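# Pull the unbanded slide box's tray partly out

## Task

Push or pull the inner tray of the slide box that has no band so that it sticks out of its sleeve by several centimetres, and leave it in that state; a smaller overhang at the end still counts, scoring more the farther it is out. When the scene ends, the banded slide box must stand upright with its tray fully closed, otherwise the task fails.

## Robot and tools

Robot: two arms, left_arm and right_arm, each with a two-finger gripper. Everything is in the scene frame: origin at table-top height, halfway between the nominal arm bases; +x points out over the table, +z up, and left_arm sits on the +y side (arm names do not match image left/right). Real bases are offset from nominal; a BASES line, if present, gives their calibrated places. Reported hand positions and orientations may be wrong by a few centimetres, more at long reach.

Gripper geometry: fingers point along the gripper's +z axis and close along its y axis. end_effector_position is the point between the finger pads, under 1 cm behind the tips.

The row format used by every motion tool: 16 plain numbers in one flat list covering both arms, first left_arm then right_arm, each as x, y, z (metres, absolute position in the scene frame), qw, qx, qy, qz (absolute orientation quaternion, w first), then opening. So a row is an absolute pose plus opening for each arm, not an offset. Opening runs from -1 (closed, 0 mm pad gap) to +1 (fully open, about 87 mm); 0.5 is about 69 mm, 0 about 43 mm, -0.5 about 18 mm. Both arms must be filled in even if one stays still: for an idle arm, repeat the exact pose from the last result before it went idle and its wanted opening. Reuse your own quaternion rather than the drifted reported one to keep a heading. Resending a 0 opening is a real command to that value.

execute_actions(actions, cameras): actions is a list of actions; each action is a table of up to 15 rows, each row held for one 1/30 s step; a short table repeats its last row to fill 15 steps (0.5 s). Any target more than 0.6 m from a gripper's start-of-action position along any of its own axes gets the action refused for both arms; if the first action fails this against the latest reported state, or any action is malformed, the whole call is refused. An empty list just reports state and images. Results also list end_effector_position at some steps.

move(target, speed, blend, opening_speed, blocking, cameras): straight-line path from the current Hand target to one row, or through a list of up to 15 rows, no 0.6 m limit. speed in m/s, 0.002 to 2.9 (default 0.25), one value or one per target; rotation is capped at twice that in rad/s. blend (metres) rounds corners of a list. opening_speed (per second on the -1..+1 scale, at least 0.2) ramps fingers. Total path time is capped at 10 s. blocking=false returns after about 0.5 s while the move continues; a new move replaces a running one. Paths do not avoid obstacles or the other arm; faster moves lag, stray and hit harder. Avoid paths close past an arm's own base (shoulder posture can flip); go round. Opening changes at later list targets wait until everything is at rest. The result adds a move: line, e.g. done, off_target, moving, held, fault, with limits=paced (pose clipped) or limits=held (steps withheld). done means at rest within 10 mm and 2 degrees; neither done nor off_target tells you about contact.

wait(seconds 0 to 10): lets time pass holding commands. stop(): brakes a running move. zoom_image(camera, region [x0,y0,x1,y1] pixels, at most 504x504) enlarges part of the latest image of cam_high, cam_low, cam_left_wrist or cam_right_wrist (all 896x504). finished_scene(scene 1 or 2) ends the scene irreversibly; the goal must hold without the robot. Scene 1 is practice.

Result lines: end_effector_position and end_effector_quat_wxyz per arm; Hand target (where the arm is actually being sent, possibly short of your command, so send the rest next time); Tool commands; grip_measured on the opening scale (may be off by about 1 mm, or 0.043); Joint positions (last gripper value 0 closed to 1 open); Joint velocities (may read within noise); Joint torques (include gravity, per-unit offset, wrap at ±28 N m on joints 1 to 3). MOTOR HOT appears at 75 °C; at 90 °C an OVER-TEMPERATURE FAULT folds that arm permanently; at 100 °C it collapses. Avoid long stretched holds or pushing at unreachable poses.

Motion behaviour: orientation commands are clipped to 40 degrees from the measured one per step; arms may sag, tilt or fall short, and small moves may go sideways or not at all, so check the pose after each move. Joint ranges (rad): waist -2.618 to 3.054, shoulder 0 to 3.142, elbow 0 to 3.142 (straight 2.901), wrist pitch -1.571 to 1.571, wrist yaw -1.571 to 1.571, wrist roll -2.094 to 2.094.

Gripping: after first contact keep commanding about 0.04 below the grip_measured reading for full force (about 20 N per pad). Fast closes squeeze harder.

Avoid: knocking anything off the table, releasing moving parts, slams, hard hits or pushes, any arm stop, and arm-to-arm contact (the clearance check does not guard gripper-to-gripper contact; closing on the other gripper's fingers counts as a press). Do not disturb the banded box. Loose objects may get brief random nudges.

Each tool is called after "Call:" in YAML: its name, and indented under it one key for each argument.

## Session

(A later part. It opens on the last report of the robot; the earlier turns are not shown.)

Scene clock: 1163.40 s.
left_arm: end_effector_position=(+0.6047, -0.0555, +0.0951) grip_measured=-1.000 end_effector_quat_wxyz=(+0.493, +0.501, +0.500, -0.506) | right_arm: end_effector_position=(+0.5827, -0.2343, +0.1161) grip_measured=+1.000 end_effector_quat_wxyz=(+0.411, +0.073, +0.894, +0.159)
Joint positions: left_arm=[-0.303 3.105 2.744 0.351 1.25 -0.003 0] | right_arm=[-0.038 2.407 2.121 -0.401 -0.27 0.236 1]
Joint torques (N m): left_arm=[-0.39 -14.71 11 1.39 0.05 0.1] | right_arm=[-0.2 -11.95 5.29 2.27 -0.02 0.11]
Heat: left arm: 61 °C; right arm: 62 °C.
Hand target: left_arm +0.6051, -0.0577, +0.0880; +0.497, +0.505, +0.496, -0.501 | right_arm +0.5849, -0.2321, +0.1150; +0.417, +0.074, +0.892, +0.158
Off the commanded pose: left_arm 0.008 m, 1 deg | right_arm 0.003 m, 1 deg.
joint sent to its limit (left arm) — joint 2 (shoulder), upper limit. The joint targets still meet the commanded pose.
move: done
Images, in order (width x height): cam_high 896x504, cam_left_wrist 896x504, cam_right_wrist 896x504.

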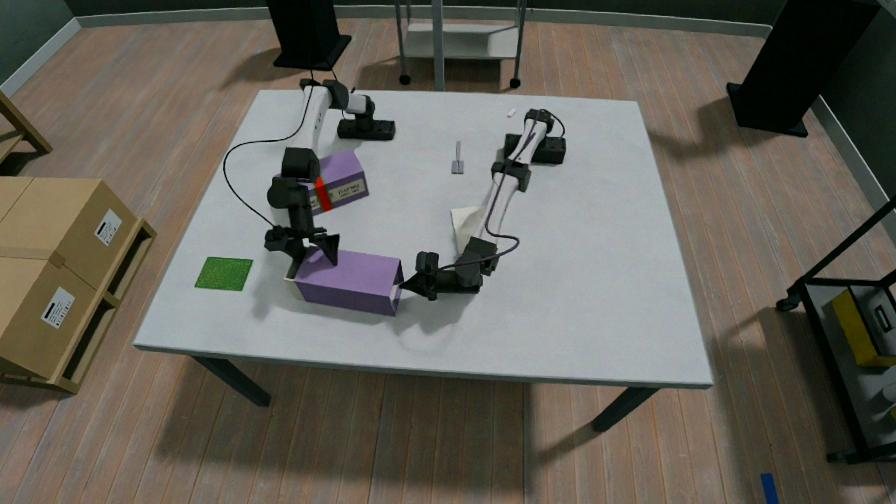

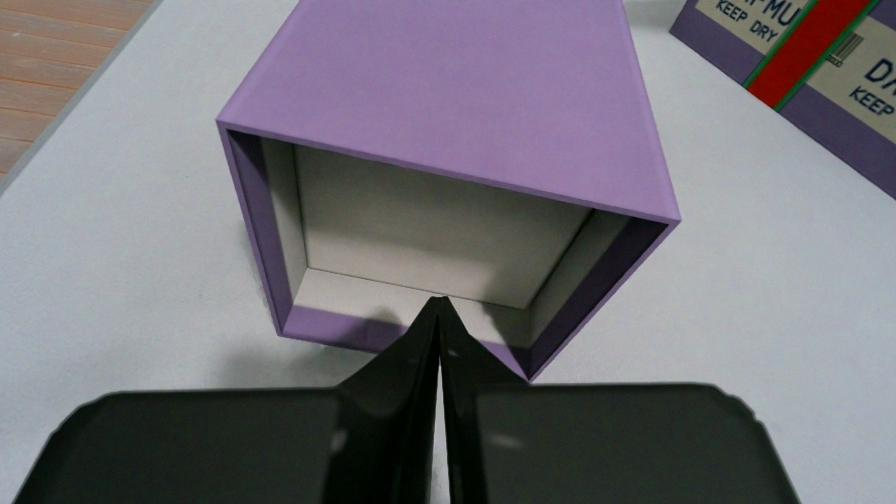

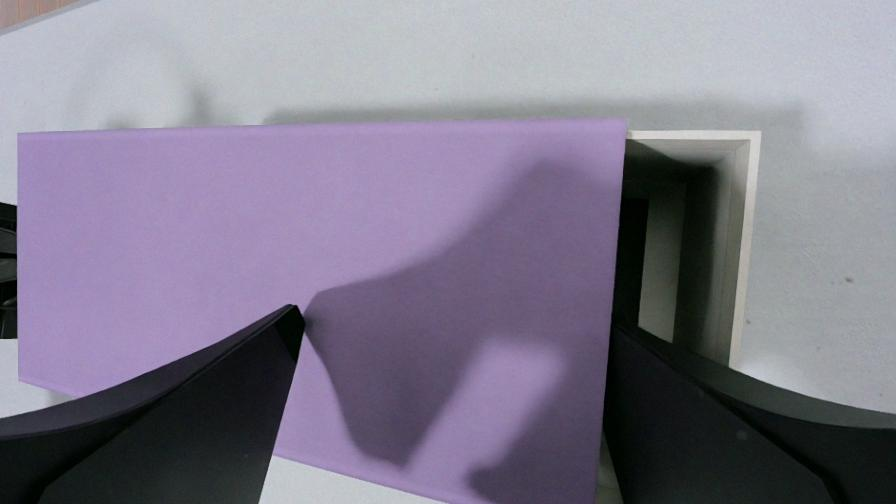

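Call:
move:
  target:
    - [0.604,-0.064,0.086,0.491,0.508,0.491,-0.508,-1,0.586,-0.205,0.115,0.417,0.074,0.892,0.158,1]
  speed: 0.05
  cameras: ["cam_left_wrist","cam_right_wrist","cam_high"]

Scene clock: 1178.30 s.
left_arm: end_effector_position=(+0.6043, -0.0597, +0.0952) grip_measured=-1.000 end_effector_quat_wxyz=(+0.494, +0.501, +0.501, -0.504) | right_arm: end_effector_position=(+0.5837, -0.2084, +0.1163) grip_measured=+1.000 end_effector_quat_wxyz=(+0.411, +0.074, +0.895, +0.158)
Joint positions: left_arm=[-0.311 3.105 2.745 0.35 1.238 0 0] | right_arm=[0.012 2.407 2.121 -0.394 -0.227 0.27 1]
Joint torques (N m): left_arm=[-0.69 -14.93 10.33 1.48 0.07 0.09] | right_arm=[-0.12 -11.93 5.2 2.31 -0.02 0.09]
Heat: left arm: 60 °C; right arm: 63 °C.
Hand target: left_arm +0.6030, -0.0637, +0.0860; +0.498, +0.505, +0.497, -0.501 | right_arm +0.5859, -0.2050, +0.1150; +0.417, +0.074, +0.892, +0.158
Off the commanded pose: left_arm 0.010 m, 2 deg | right_arm 0.004 m, 1 deg.
joint sent to its limit (left arm) — joint 2 (shoulder), upper limit. The joint targets still meet the commanded pose.
move: done
Images, in order (width x height): cam_high 896x504, cam_left_wrist 896x504, cam_right_wrist 896x504.

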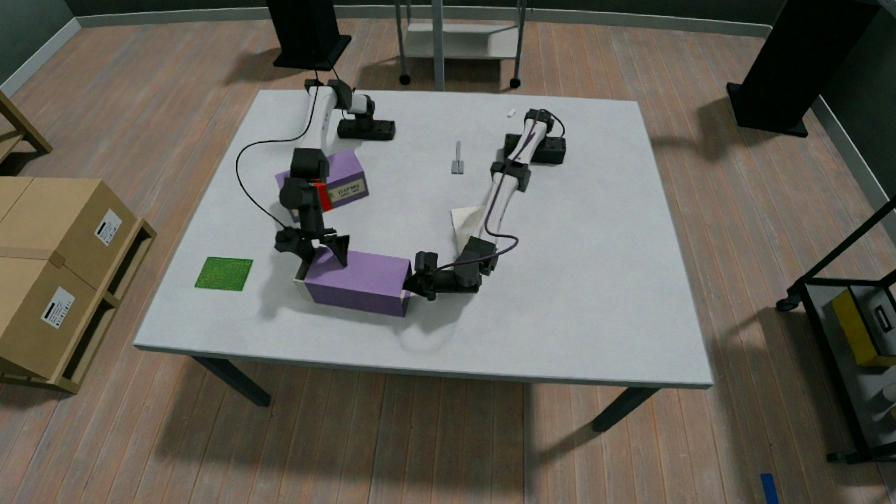

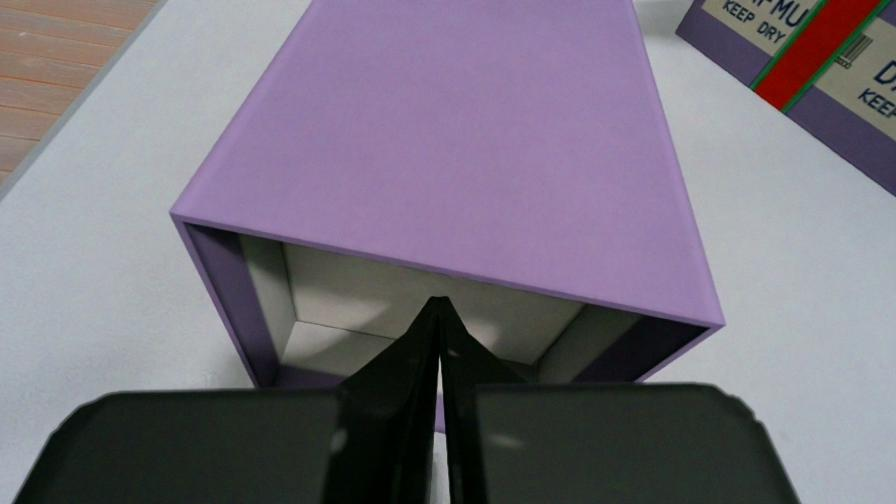

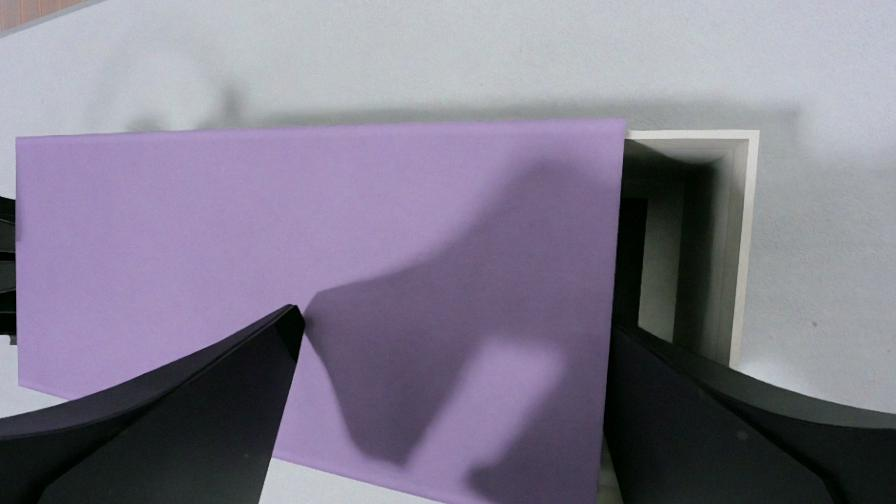

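Call:
move:
  target:
    - [0.604,-0.080,0.086,0.491,0.508,0.491,-0.508,-1,0.588,-0.16,0.112,0.417,0.074,0.892,0.158,1]
  speed: 0.05
  cameras: ["cam_left_wrist","cam_right_wrist","cam_high"]

Scene clock: 1185.63 s.
left_arm: end_effector_position=(+0.6134, -0.0610, +0.0949) grip_measured=-1.000 end_effector_quat_wxyz=(+0.510, +0.490, +0.512, -0.488) | right_arm: end_effector_position=(+0.5873, -0.1966, +0.1163) grip_measured=+1.000 end_effector_quat_wxyz=(+0.417, +0.106, +0.892, +0.136)
Joint positions: left_arm=[-0.313 3.105 2.745 0.349 1.182 0.011 0] | right_arm=[0.054 2.407 2.121 -0.383 -0.125 0.335 1]
Joint torques (N m): left_arm=[-3.07 -14.79 10.69 1.42 0.05 0.11] | right_arm=[3.41 -11.04 5.76 2.36 -0.31 -0.05]
Heat: left arm: 60 °C; right arm: 64 °C.
Hand target: left_arm +0.6023, -0.0788, +0.0861; +0.505, +0.500, +0.502, -0.492 | right_arm +0.5861, -0.1606, +0.1122; +0.416, +0.074, +0.892, +0.158
Off the commanded pose: left_arm 0.023 m, 4 deg | right_arm 0.037 m, 4 deg.
joint sent to its limit (left arm) — joint 2 (shoulder), upper limit. The joint targets are off in orientation, not in position.
move: off_target (left_arm, right_arm)
Images, in order (width x height): cam_high 896x504, cam_left_wrist 896x504, cam_right_wrist 896x504.

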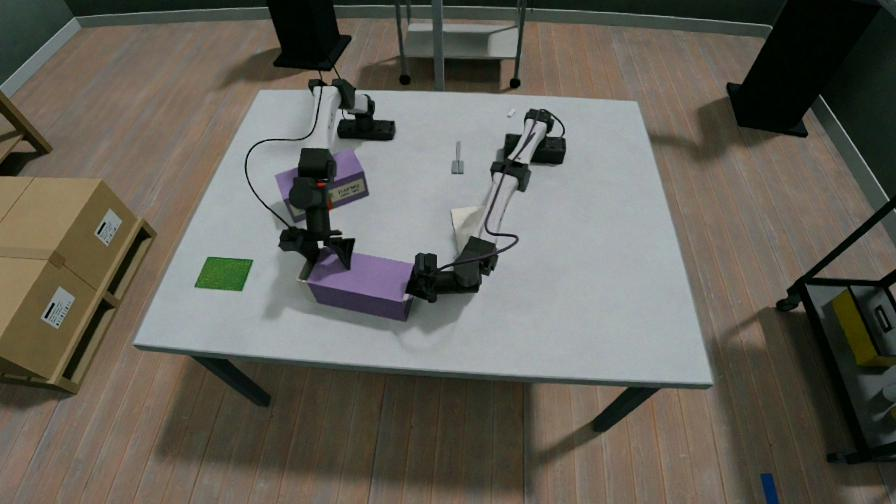

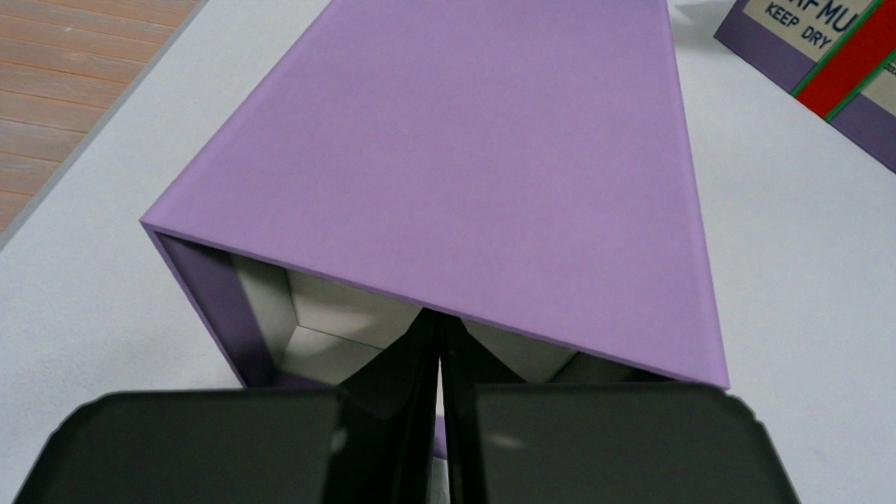

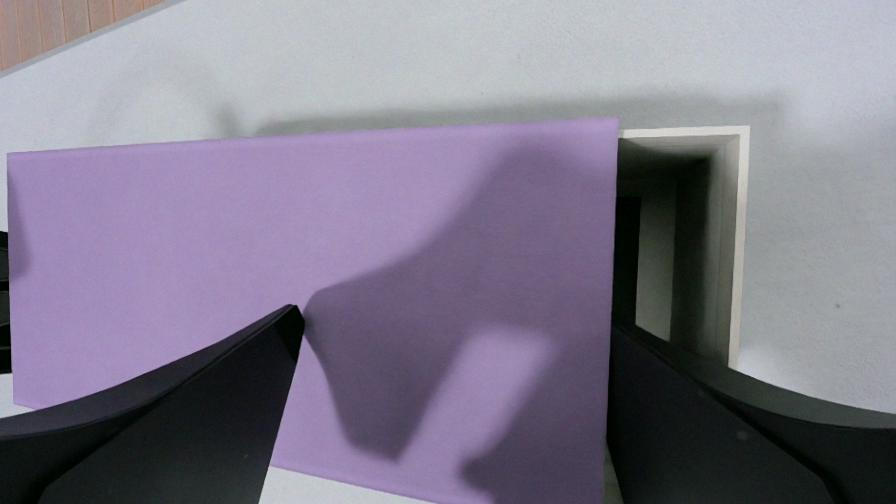

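Call:
move:
  target:
    - [0.592,-0.10,0.084,0.491,0.508,0.491,-0.508,-1,0.588,-0.11,0.110,0.417,0.074,0.892,0.158,1]
  speed: 0.05
  cameras: ["cam_left_wrist","cam_right_wrist","cam_high"]

Scene clock: 1197.50 s.
left_arm: end_effector_position=(+0.6260, -0.0551, +0.0962) grip_measured=-1.000 end_effector_quat_wxyz=(+0.527, +0.477, +0.523, -0.471) | right_arm: end_effector_position=(+0.5910, -0.1791, +0.1185) grip_measured=+1.000 end_effector_quat_wxyz=(+0.430, +0.133, +0.886, +0.113)
Joint positions: left_arm=[-0.304 3.105 2.745 0.358 1.132 0.013 0] | right_arm=[0.108 2.407 2.121 -0.364 -0.012 0.396 1]
Joint torques (N m): left_arm=[-7.34 -14.93 9.62 1.46 0.38 0.02] | right_arm=[6.48 -9.91 7.23 2.2 -0.67 -0.14]
Heat: left arm: 60 °C; right arm: 63 °C.
Hand target: left_arm +0.5908, -0.0973, +0.0841; +0.500, +0.504, +0.498, -0.498 | right_arm +0.5827, -0.1127, +0.1107; +0.417, +0.074, +0.892, +0.158
Off the commanded pose: left_arm 0.058 m, 8 deg | right_arm 0.070 m, 9 deg.
joint sent to its limit (left arm) — joint 2 (shoulder), upper limit. The joint targets still meet the commanded pose.
move: off_target (left_arm, right_arm)
Images, in order (width x height): cam_high 896x504, cam_left_wrist 896x504, cam_right_wrist 896x504.

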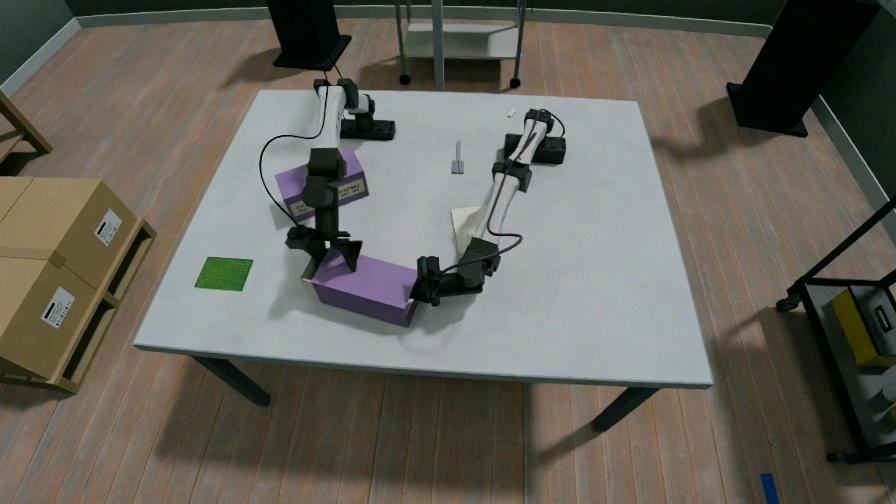

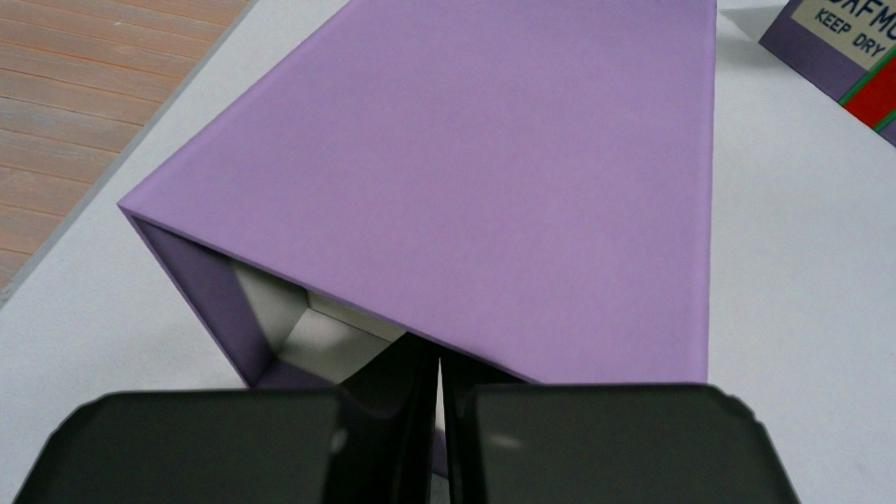

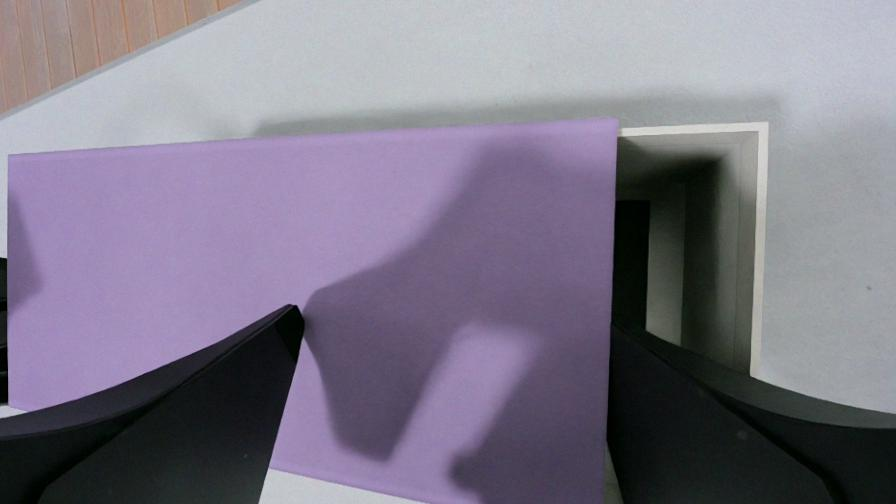

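Call:
move:
  target:
    - [0.580,-0.12,0.084,0.491,0.508,0.491,-0.508,-1,0.588,-0.07,0.108,0.417,0.074,0.892,0.158,1]
  speed: 0.05
  cameras: ["cam_left_wrist","cam_right_wrist","cam_high"]

Scene clock: 1204.33 s.
left_arm: end_effector_position=(+0.6319, -0.0527, +0.0920) grip_measured=-1.000 end_effector_quat_wxyz=(+0.532, +0.466, +0.534, -0.463) | right_arm: end_effector_position=(+0.5944, -0.1710, +0.1233) grip_measured=+1.000 end_effector_quat_wxyz=(+0.446, +0.158, +0.877, +0.084)
Joint positions: left_arm=[-0.301 3.111 2.745 0.356 1.101 0.009 0] | right_arm=[0.149 2.407 2.128 -0.352 0.101 0.438 1]
Joint torques (N m): left_arm=[-11.06 -15.71 9.55 1.62 0.51 -0.1] | right_arm=[8.99 -8.81 8.28 2.03 -1.12 -0.11]
Heat: left arm: 60 °C; right arm: 62 °C.
Hand target: left_arm +0.5794, -0.1152, +0.0837; +0.495, +0.506, +0.495, -0.504 | right_arm +0.5775, -0.0761, +0.1097; +0.418, +0.075, +0.892, +0.156
Off the commanded pose: left_arm 0.085 m, 10 deg | right_arm 0.102 m, 13 deg.
joint sent to its limit (left arm) — joint 2 (shoulder), upper limit. The joint targets are off in position, not in orientation.
move: off_target (left_arm, right_arm)
Images, in order (width x height): cam_high 896x504, cam_left_wrist 896x504, cam_right_wrist 896x504.

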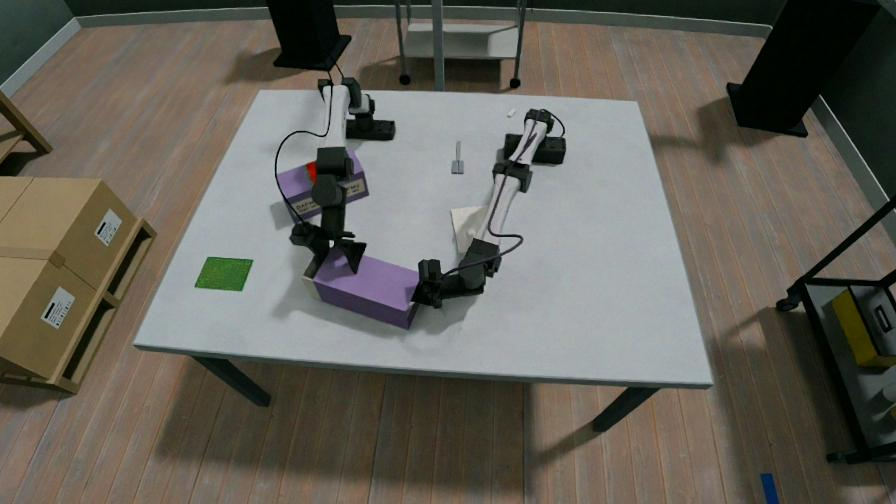

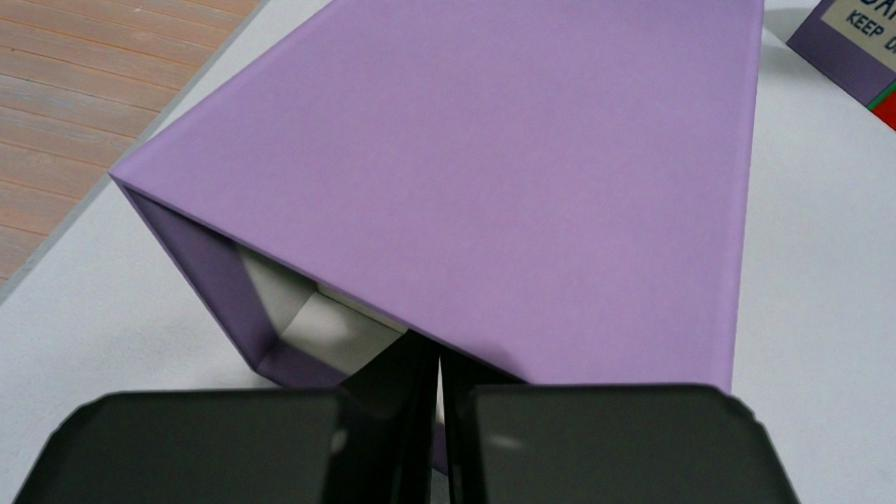

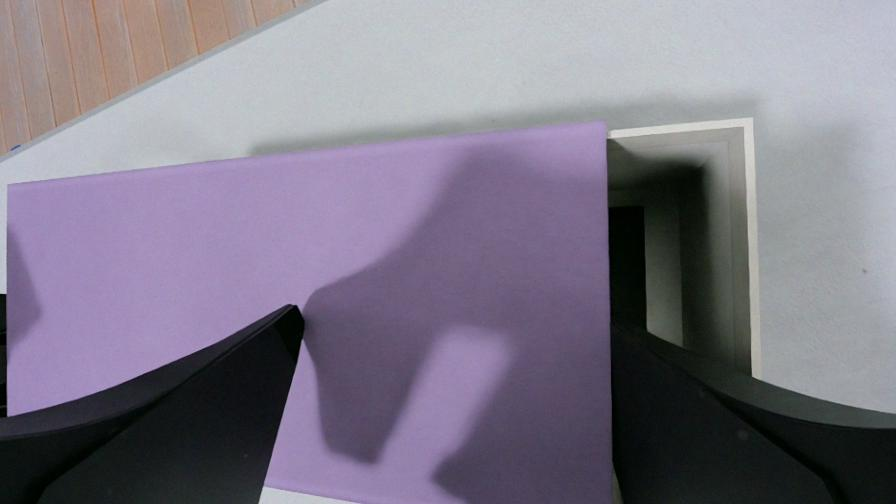

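Call:
move:
  target:
    - [0.570,-0.15,0.082,0.491,0.508,0.491,-0.508,-1,0.585,-0.04,0.085,0.417,0.074,0.892,0.158,1]
  speed: 0.05
  cameras: ["cam_left_wrist","cam_right_wrist","cam_high"]

Scene clock: 1212.37 s.
left_arm: end_effector_position=(+0.6443, -0.0504, +0.0927) grip_measured=-1.000 end_effector_quat_wxyz=(+0.547, +0.443, +0.552, -0.446) | right_arm: end_effector_position=(+0.6003, -0.1670, +0.1250) grip_measured=+1.000 end_effector_quat_wxyz=(+0.468, +0.179, +0.863, +0.062)
Joint positions: left_arm=[-0.301 3.111 2.745 0.361 1.028 -0.003 0] | right_arm=[0.177 2.412 2.118 -0.305 0.193 0.466 1]
Joint torques (N m): left_arm=[-15.76 -15.46 8.73 1.68 0.71 0.11] | right_arm=[10.97 -8.35 4.57 2.23 -1.53 -0.07]
Heat: left arm: 60 °C; right arm: 60 °C.
Hand target: left_arm +0.5683, -0.1401, +0.0817; +0.498, +0.505, +0.496, -0.501 | right_arm +0.5694, -0.0507, +0.0889; +0.415, +0.077, +0.894, +0.153
Off the commanded pose: left_arm 0.125 m, 14 deg | right_arm 0.134 m, 18 deg.
joint sent to its limit (left arm) — joint 2 (shoulder), upper limit. The joint targets are off in position, not in orientation.
move: off_target (left_arm, right_arm)
Images, in order (width x height): cam_high 896x504, cam_left_wrist 896x504, cam_right_wrist 896x504.

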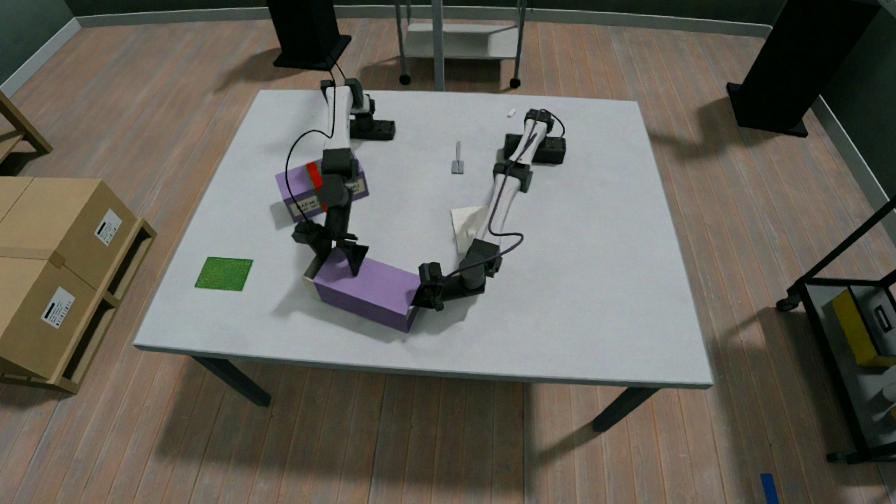

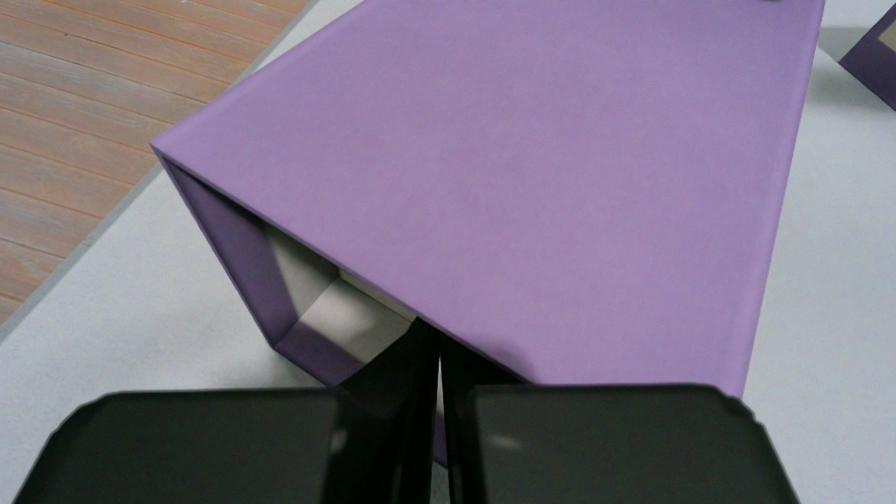

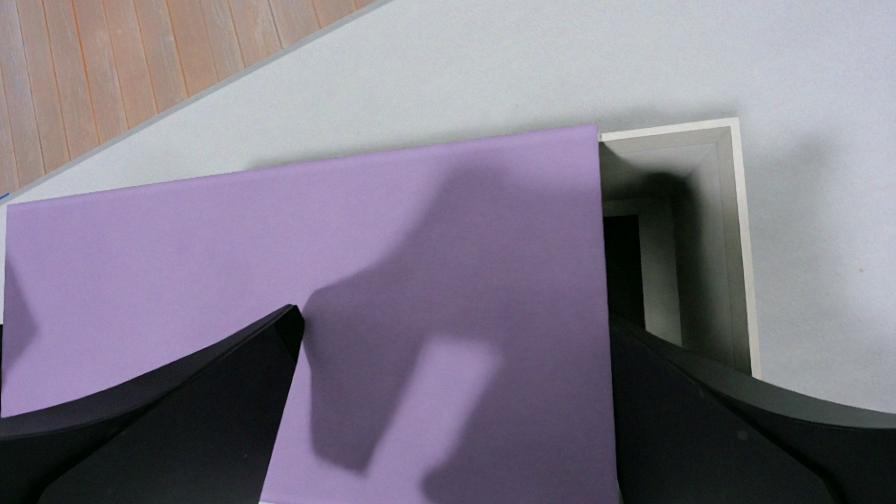

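Call:
move:
  target:
    - [0.545,-0.145,0.082,0.45,0.545,0.45,-0.545,-1,0.64,-0.05,0.085,0.417,0.074,0.892,0.158,1]
  speed: 0.05
  cameras: ["cam_left_wrist","cam_right_wrist","cam_high"]

Scene clock: 1229.47 s.
left_arm: end_effector_position=(+0.6364, -0.0490, +0.0896) grip_measured=-1.000 end_effector_quat_wxyz=(+0.539, +0.470, +0.534, -0.452) | right_arm: end_effector_position=(+0.6606, -0.1707, +0.1230) grip_measured=+1.000 end_effector_quat_wxyz=(+0.508, +0.150, +0.847, +0.050)
Joint positions: left_arm=[-0.296 3.111 2.745 0.34 1.091 0.046 0] | right_arm=[0.164 2.794 2.768 -0.484 0.197 0.382 1]
Joint torques (N m): left_arm=[-15.84 -15.56 9.69 1.55 1.1 -0.07] | right_arm=[8.73 -9.94 7.17 1.46 -1.82 0.62]
Heat: left arm: 61 °C; right arm: 56 °C.
Hand target: left_arm +0.5517, -0.1372, +0.0806; +0.472, +0.535, +0.469, -0.522 | right_arm +0.6289, -0.0584, +0.0883; +0.440, +0.076, +0.881, +0.158
Off the commanded pose: left_arm 0.133 m, 20 deg | right_arm 0.128 m, 19 deg.
joint sent to its limit (left arm) — joint 2 (shoulder), upper limit. The joint targets are off in position and orientation.
move: off_target (left_arm, right_arm)
Images, in order (width x height): cam_high 896x504, cam_left_wrist 896x504, cam_right_wrist 896x504.

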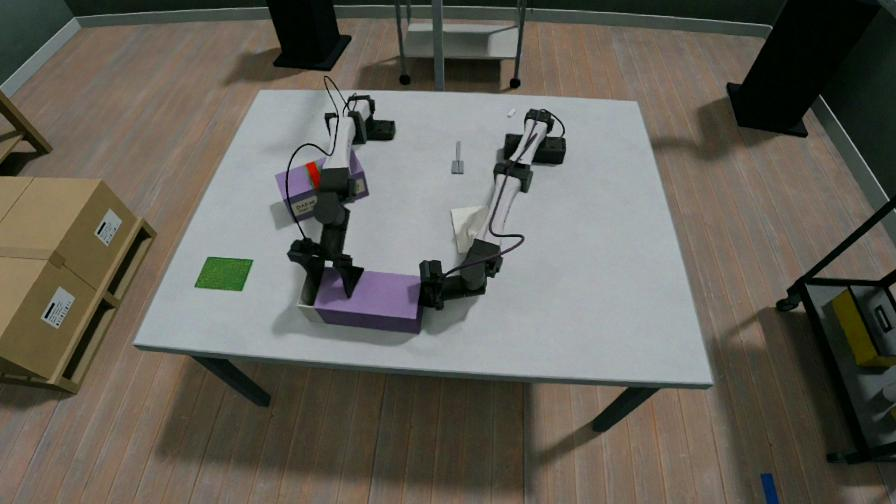

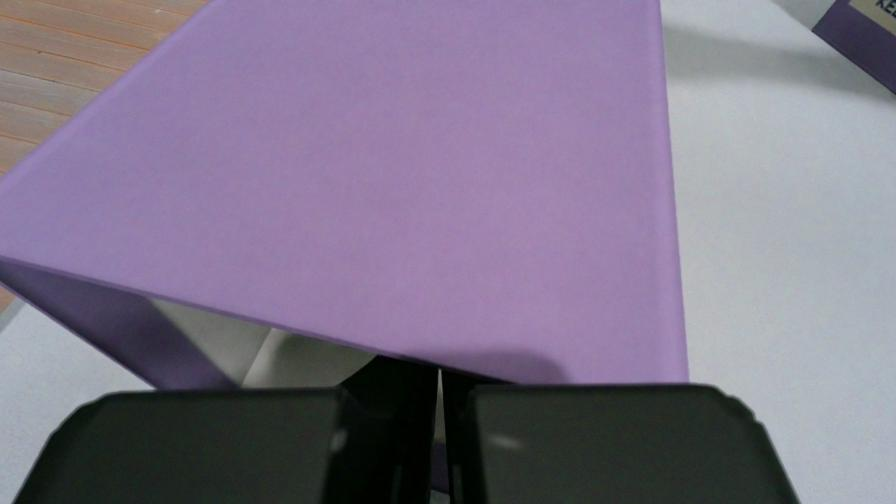

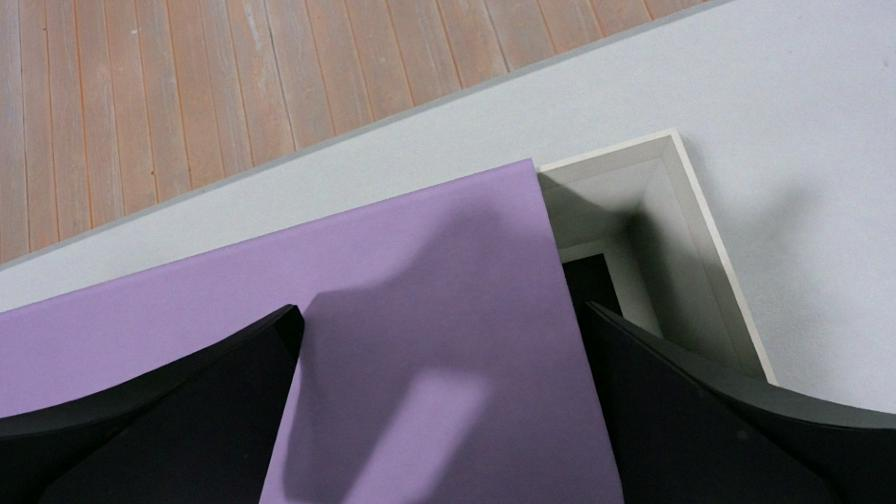

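Call:
zoom_image:
  camera: "cam_high"
  region: [280, 240, 440, 350]

Scaled by 3.150 from the camera's 896x504 image, which has a finer 1280x720 frame.

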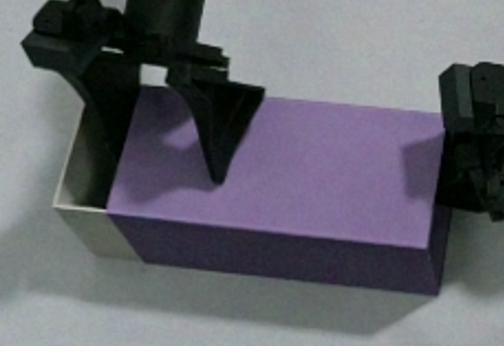

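Call:
move:
  target:
    - [0.59,-0.17,0.08,0.47,0.528,0.47,-0.528,-1,0.63,-0.02,0.075,0.417,0.074,0.892,0.158,1]
  speed: 0.05
  cameras: ["cam_left_wrist","cam_right_wrist","cam_high"]

Call:
zoom_image:
  camera: "cam_high"
  region: [280, 240, 440, 350]

Scene clock: 1249.73 s.
left_arm: end_effector_position=(+0.6441, -0.0384, +0.0872) grip_measured=-1.000 end_effector_quat_wxyz=(+0.541, +0.460, +0.546, -0.445) | right_arm: end_effector_position=(+0.6616, -0.1760, +0.1230) grip_measured=+1.000 end_effector_quat_wxyz=(+0.510, +0.157, +0.845, +0.046)
Joint positions: left_arm=[-0.28 3.111 2.745 0.326 1.077 0.048 0] | right_arm=[0.158 2.794 2.766 -0.48 0.206 0.387 1]
Joint torques (N m): left_arm=[-1.7 -18.03 7.84 1.61 0.15 -0.07] | right_arm=[-0.25 -13.38 6.24 2.07 -0.03 0.02]
Heat: left arm: 61 °C; right arm: 57 °C.
Hand target: left_arm +0.6381, -0.0486, +0.0891; +0.540, +0.467, +0.537, -0.448 | right_arm +0.6605, -0.1711, +0.1222; +0.508, +0.153, +0.846, +0.050
Off the commanded pose: left_arm 0.142 m, 17 deg | right_arm 0.166 m, 20 deg.
move: held (left_arm, right_arm; a check stopped the path); limits=held
pose unreachable (left arm): on one or more control steps of this call, first in action 0 (counted from 0), this arm could not follow its commanded pose, so it was not sent that pose on those steps. It may still have moved: this result reports where it is.
cause: moving toward the commanded pose would bring a part of the arm too close to another arm (this arm's wrist camera and the right arm's wrist (the part past joint 5), along the way the arms are being sent, or toward where that arm still pushes).
pose unreachable (right arm): on one or more control steps of this call, first in action 0 (counted from 0), this arm could not follow its commanded pose, so it was not sent that pose on those steps. It may still have moved: this result reports where it is.
cause: moving toward the commanded pose would bring a part of the arm too close to another arm (this arm's wrist (the part past joint 5) and the left arm's wrist camera, at the place that arm was heading or pushing toward when its own hold began).
Images, in order (width x height): cam_high 896x504, cam_left_wrist 896x504, cam_right_wrist 896x504.

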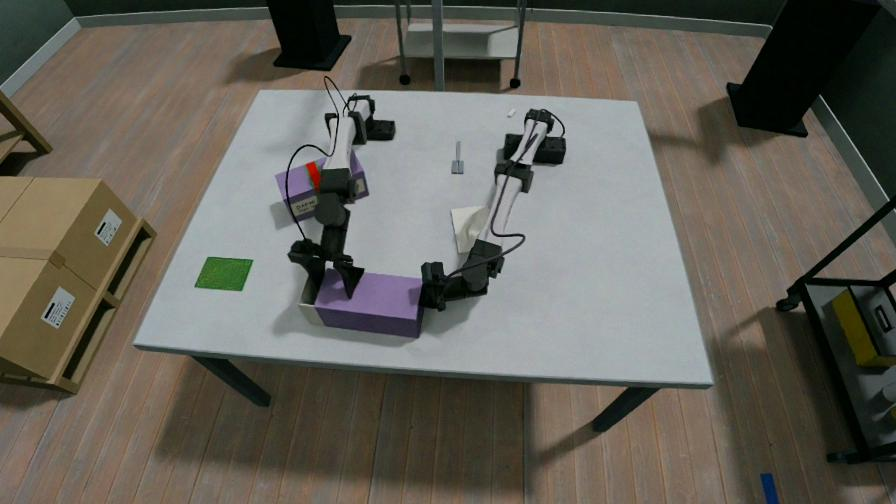

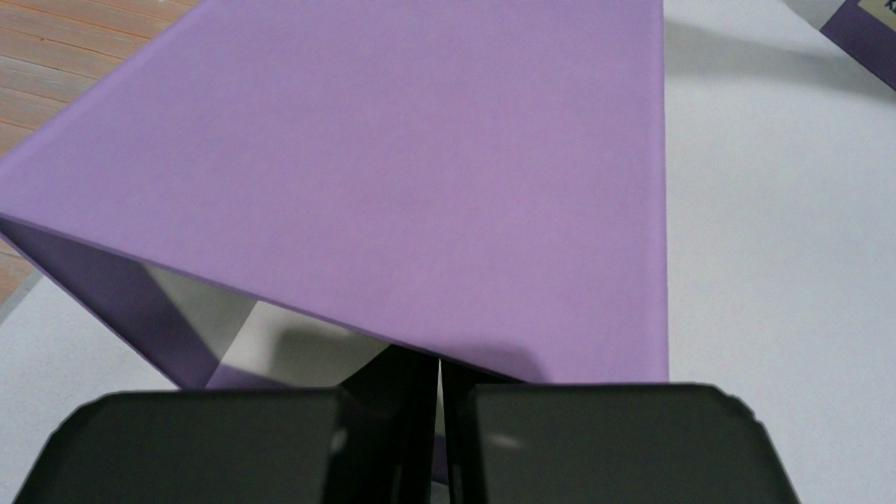

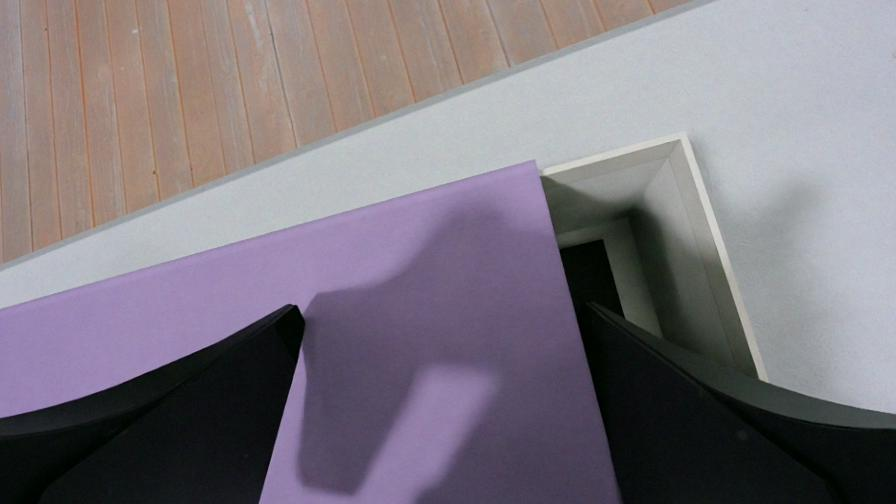

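Scaled by 3.150 from the camera's 896x504 image, which has a finer 1280x720 frame.

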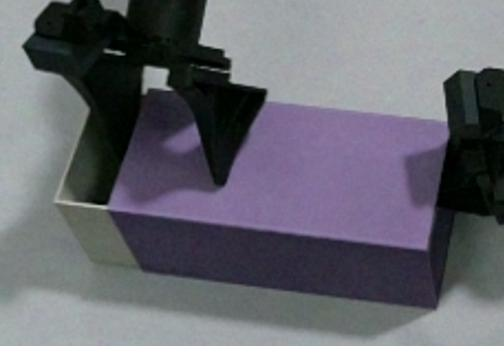

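Call:
move:
  target:
    - [0.60,-0.13,0.082,0.49,0.51,0.49,-0.51,-1,0.655,-0.05,0.09,0.45,0.1,0.88,0.12,1]
  speed: 0.06
  cameras: ["cam_left_wrist","cam_right_wrist","cam_high"]

Call:
zoom_image:
  camera: "cam_high"
  region: [280, 240, 440, 350]

Scene clock: 1261.23 s.
left_arm: end_effector_position=(+0.6476, -0.0416, +0.0882) grip_measured=-1.000 end_effector_quat_wxyz=(+0.545, +0.450, +0.555, -0.439) | right_arm: end_effector_position=(+0.6665, -0.1715, +0.1214) grip_measured=+1.000 end_effector_quat_wxyz=(+0.525, +0.165, +0.835, +0.027)
Joint positions: left_arm=[-0.287 3.111 2.75 0.32 1.04 0.038 0] | right_arm=[0.179 2.846 2.844 -0.481 0.273 0.388 1]
Joint torques (N m): left_arm=[-13.57 -15.65 9.42 1.75 0.27 0.01] | right_arm=[9.48 -10.44 7.02 1.75 -1.43 0.66]
Heat: left arm: 63 °C; right arm: 60 °C.
Hand target: left_arm +0.5919, -0.1204, +0.0825; +0.518, +0.493, +0.512, -0.476 | right_arm +0.6410, -0.0578, +0.0922; +0.477, +0.097, +0.864, +0.125
Off the commanded pose: left_arm 0.101 m, 14 deg | right_arm 0.126 m, 16 deg.
joint sent to its limit (left arm) — joint 2 (shoulder), upper limit. The joint targets are off in position and orientation.
move: off_target (left_arm, right_arm)
Images, in order (width x height): cam_high 896x504, cam_left_wrist 896x504, cam_right_wrist 896x504.

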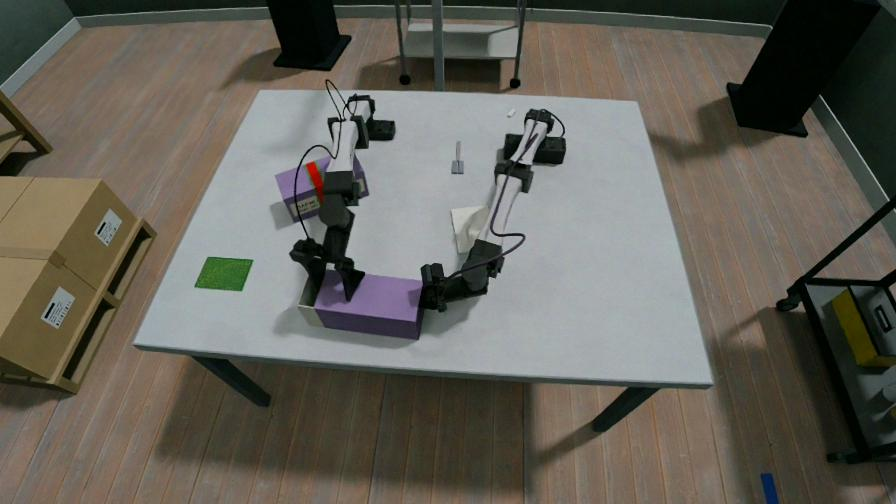

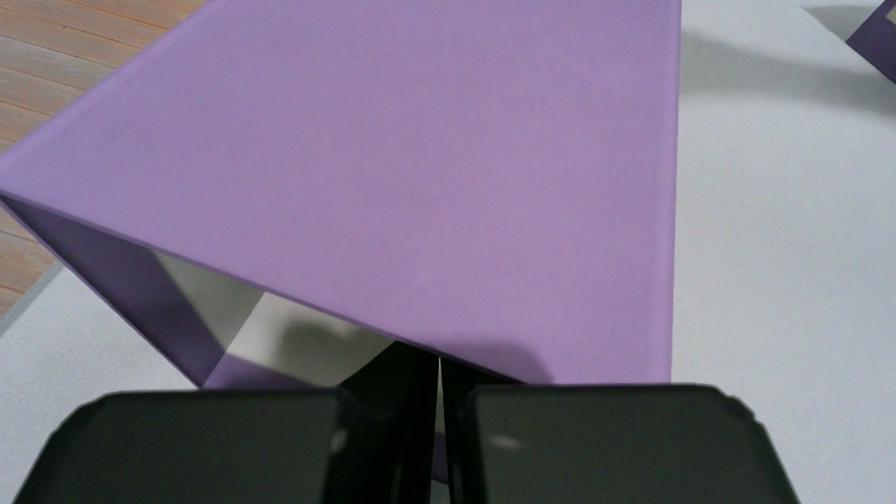

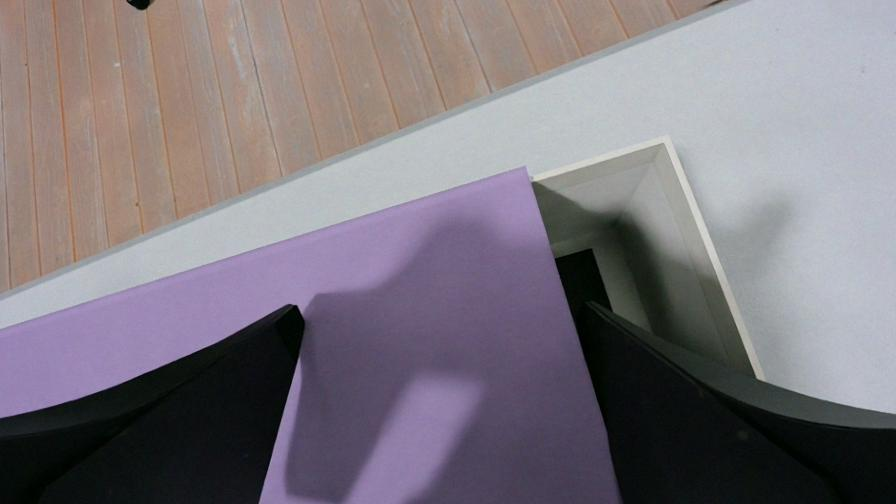

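Scaled by 3.150 from the camera's 896x504 image, which has a finer 1280x720 frame.

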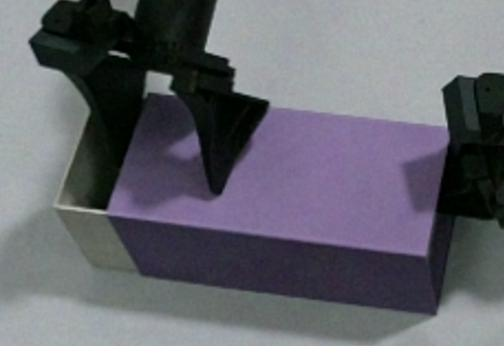

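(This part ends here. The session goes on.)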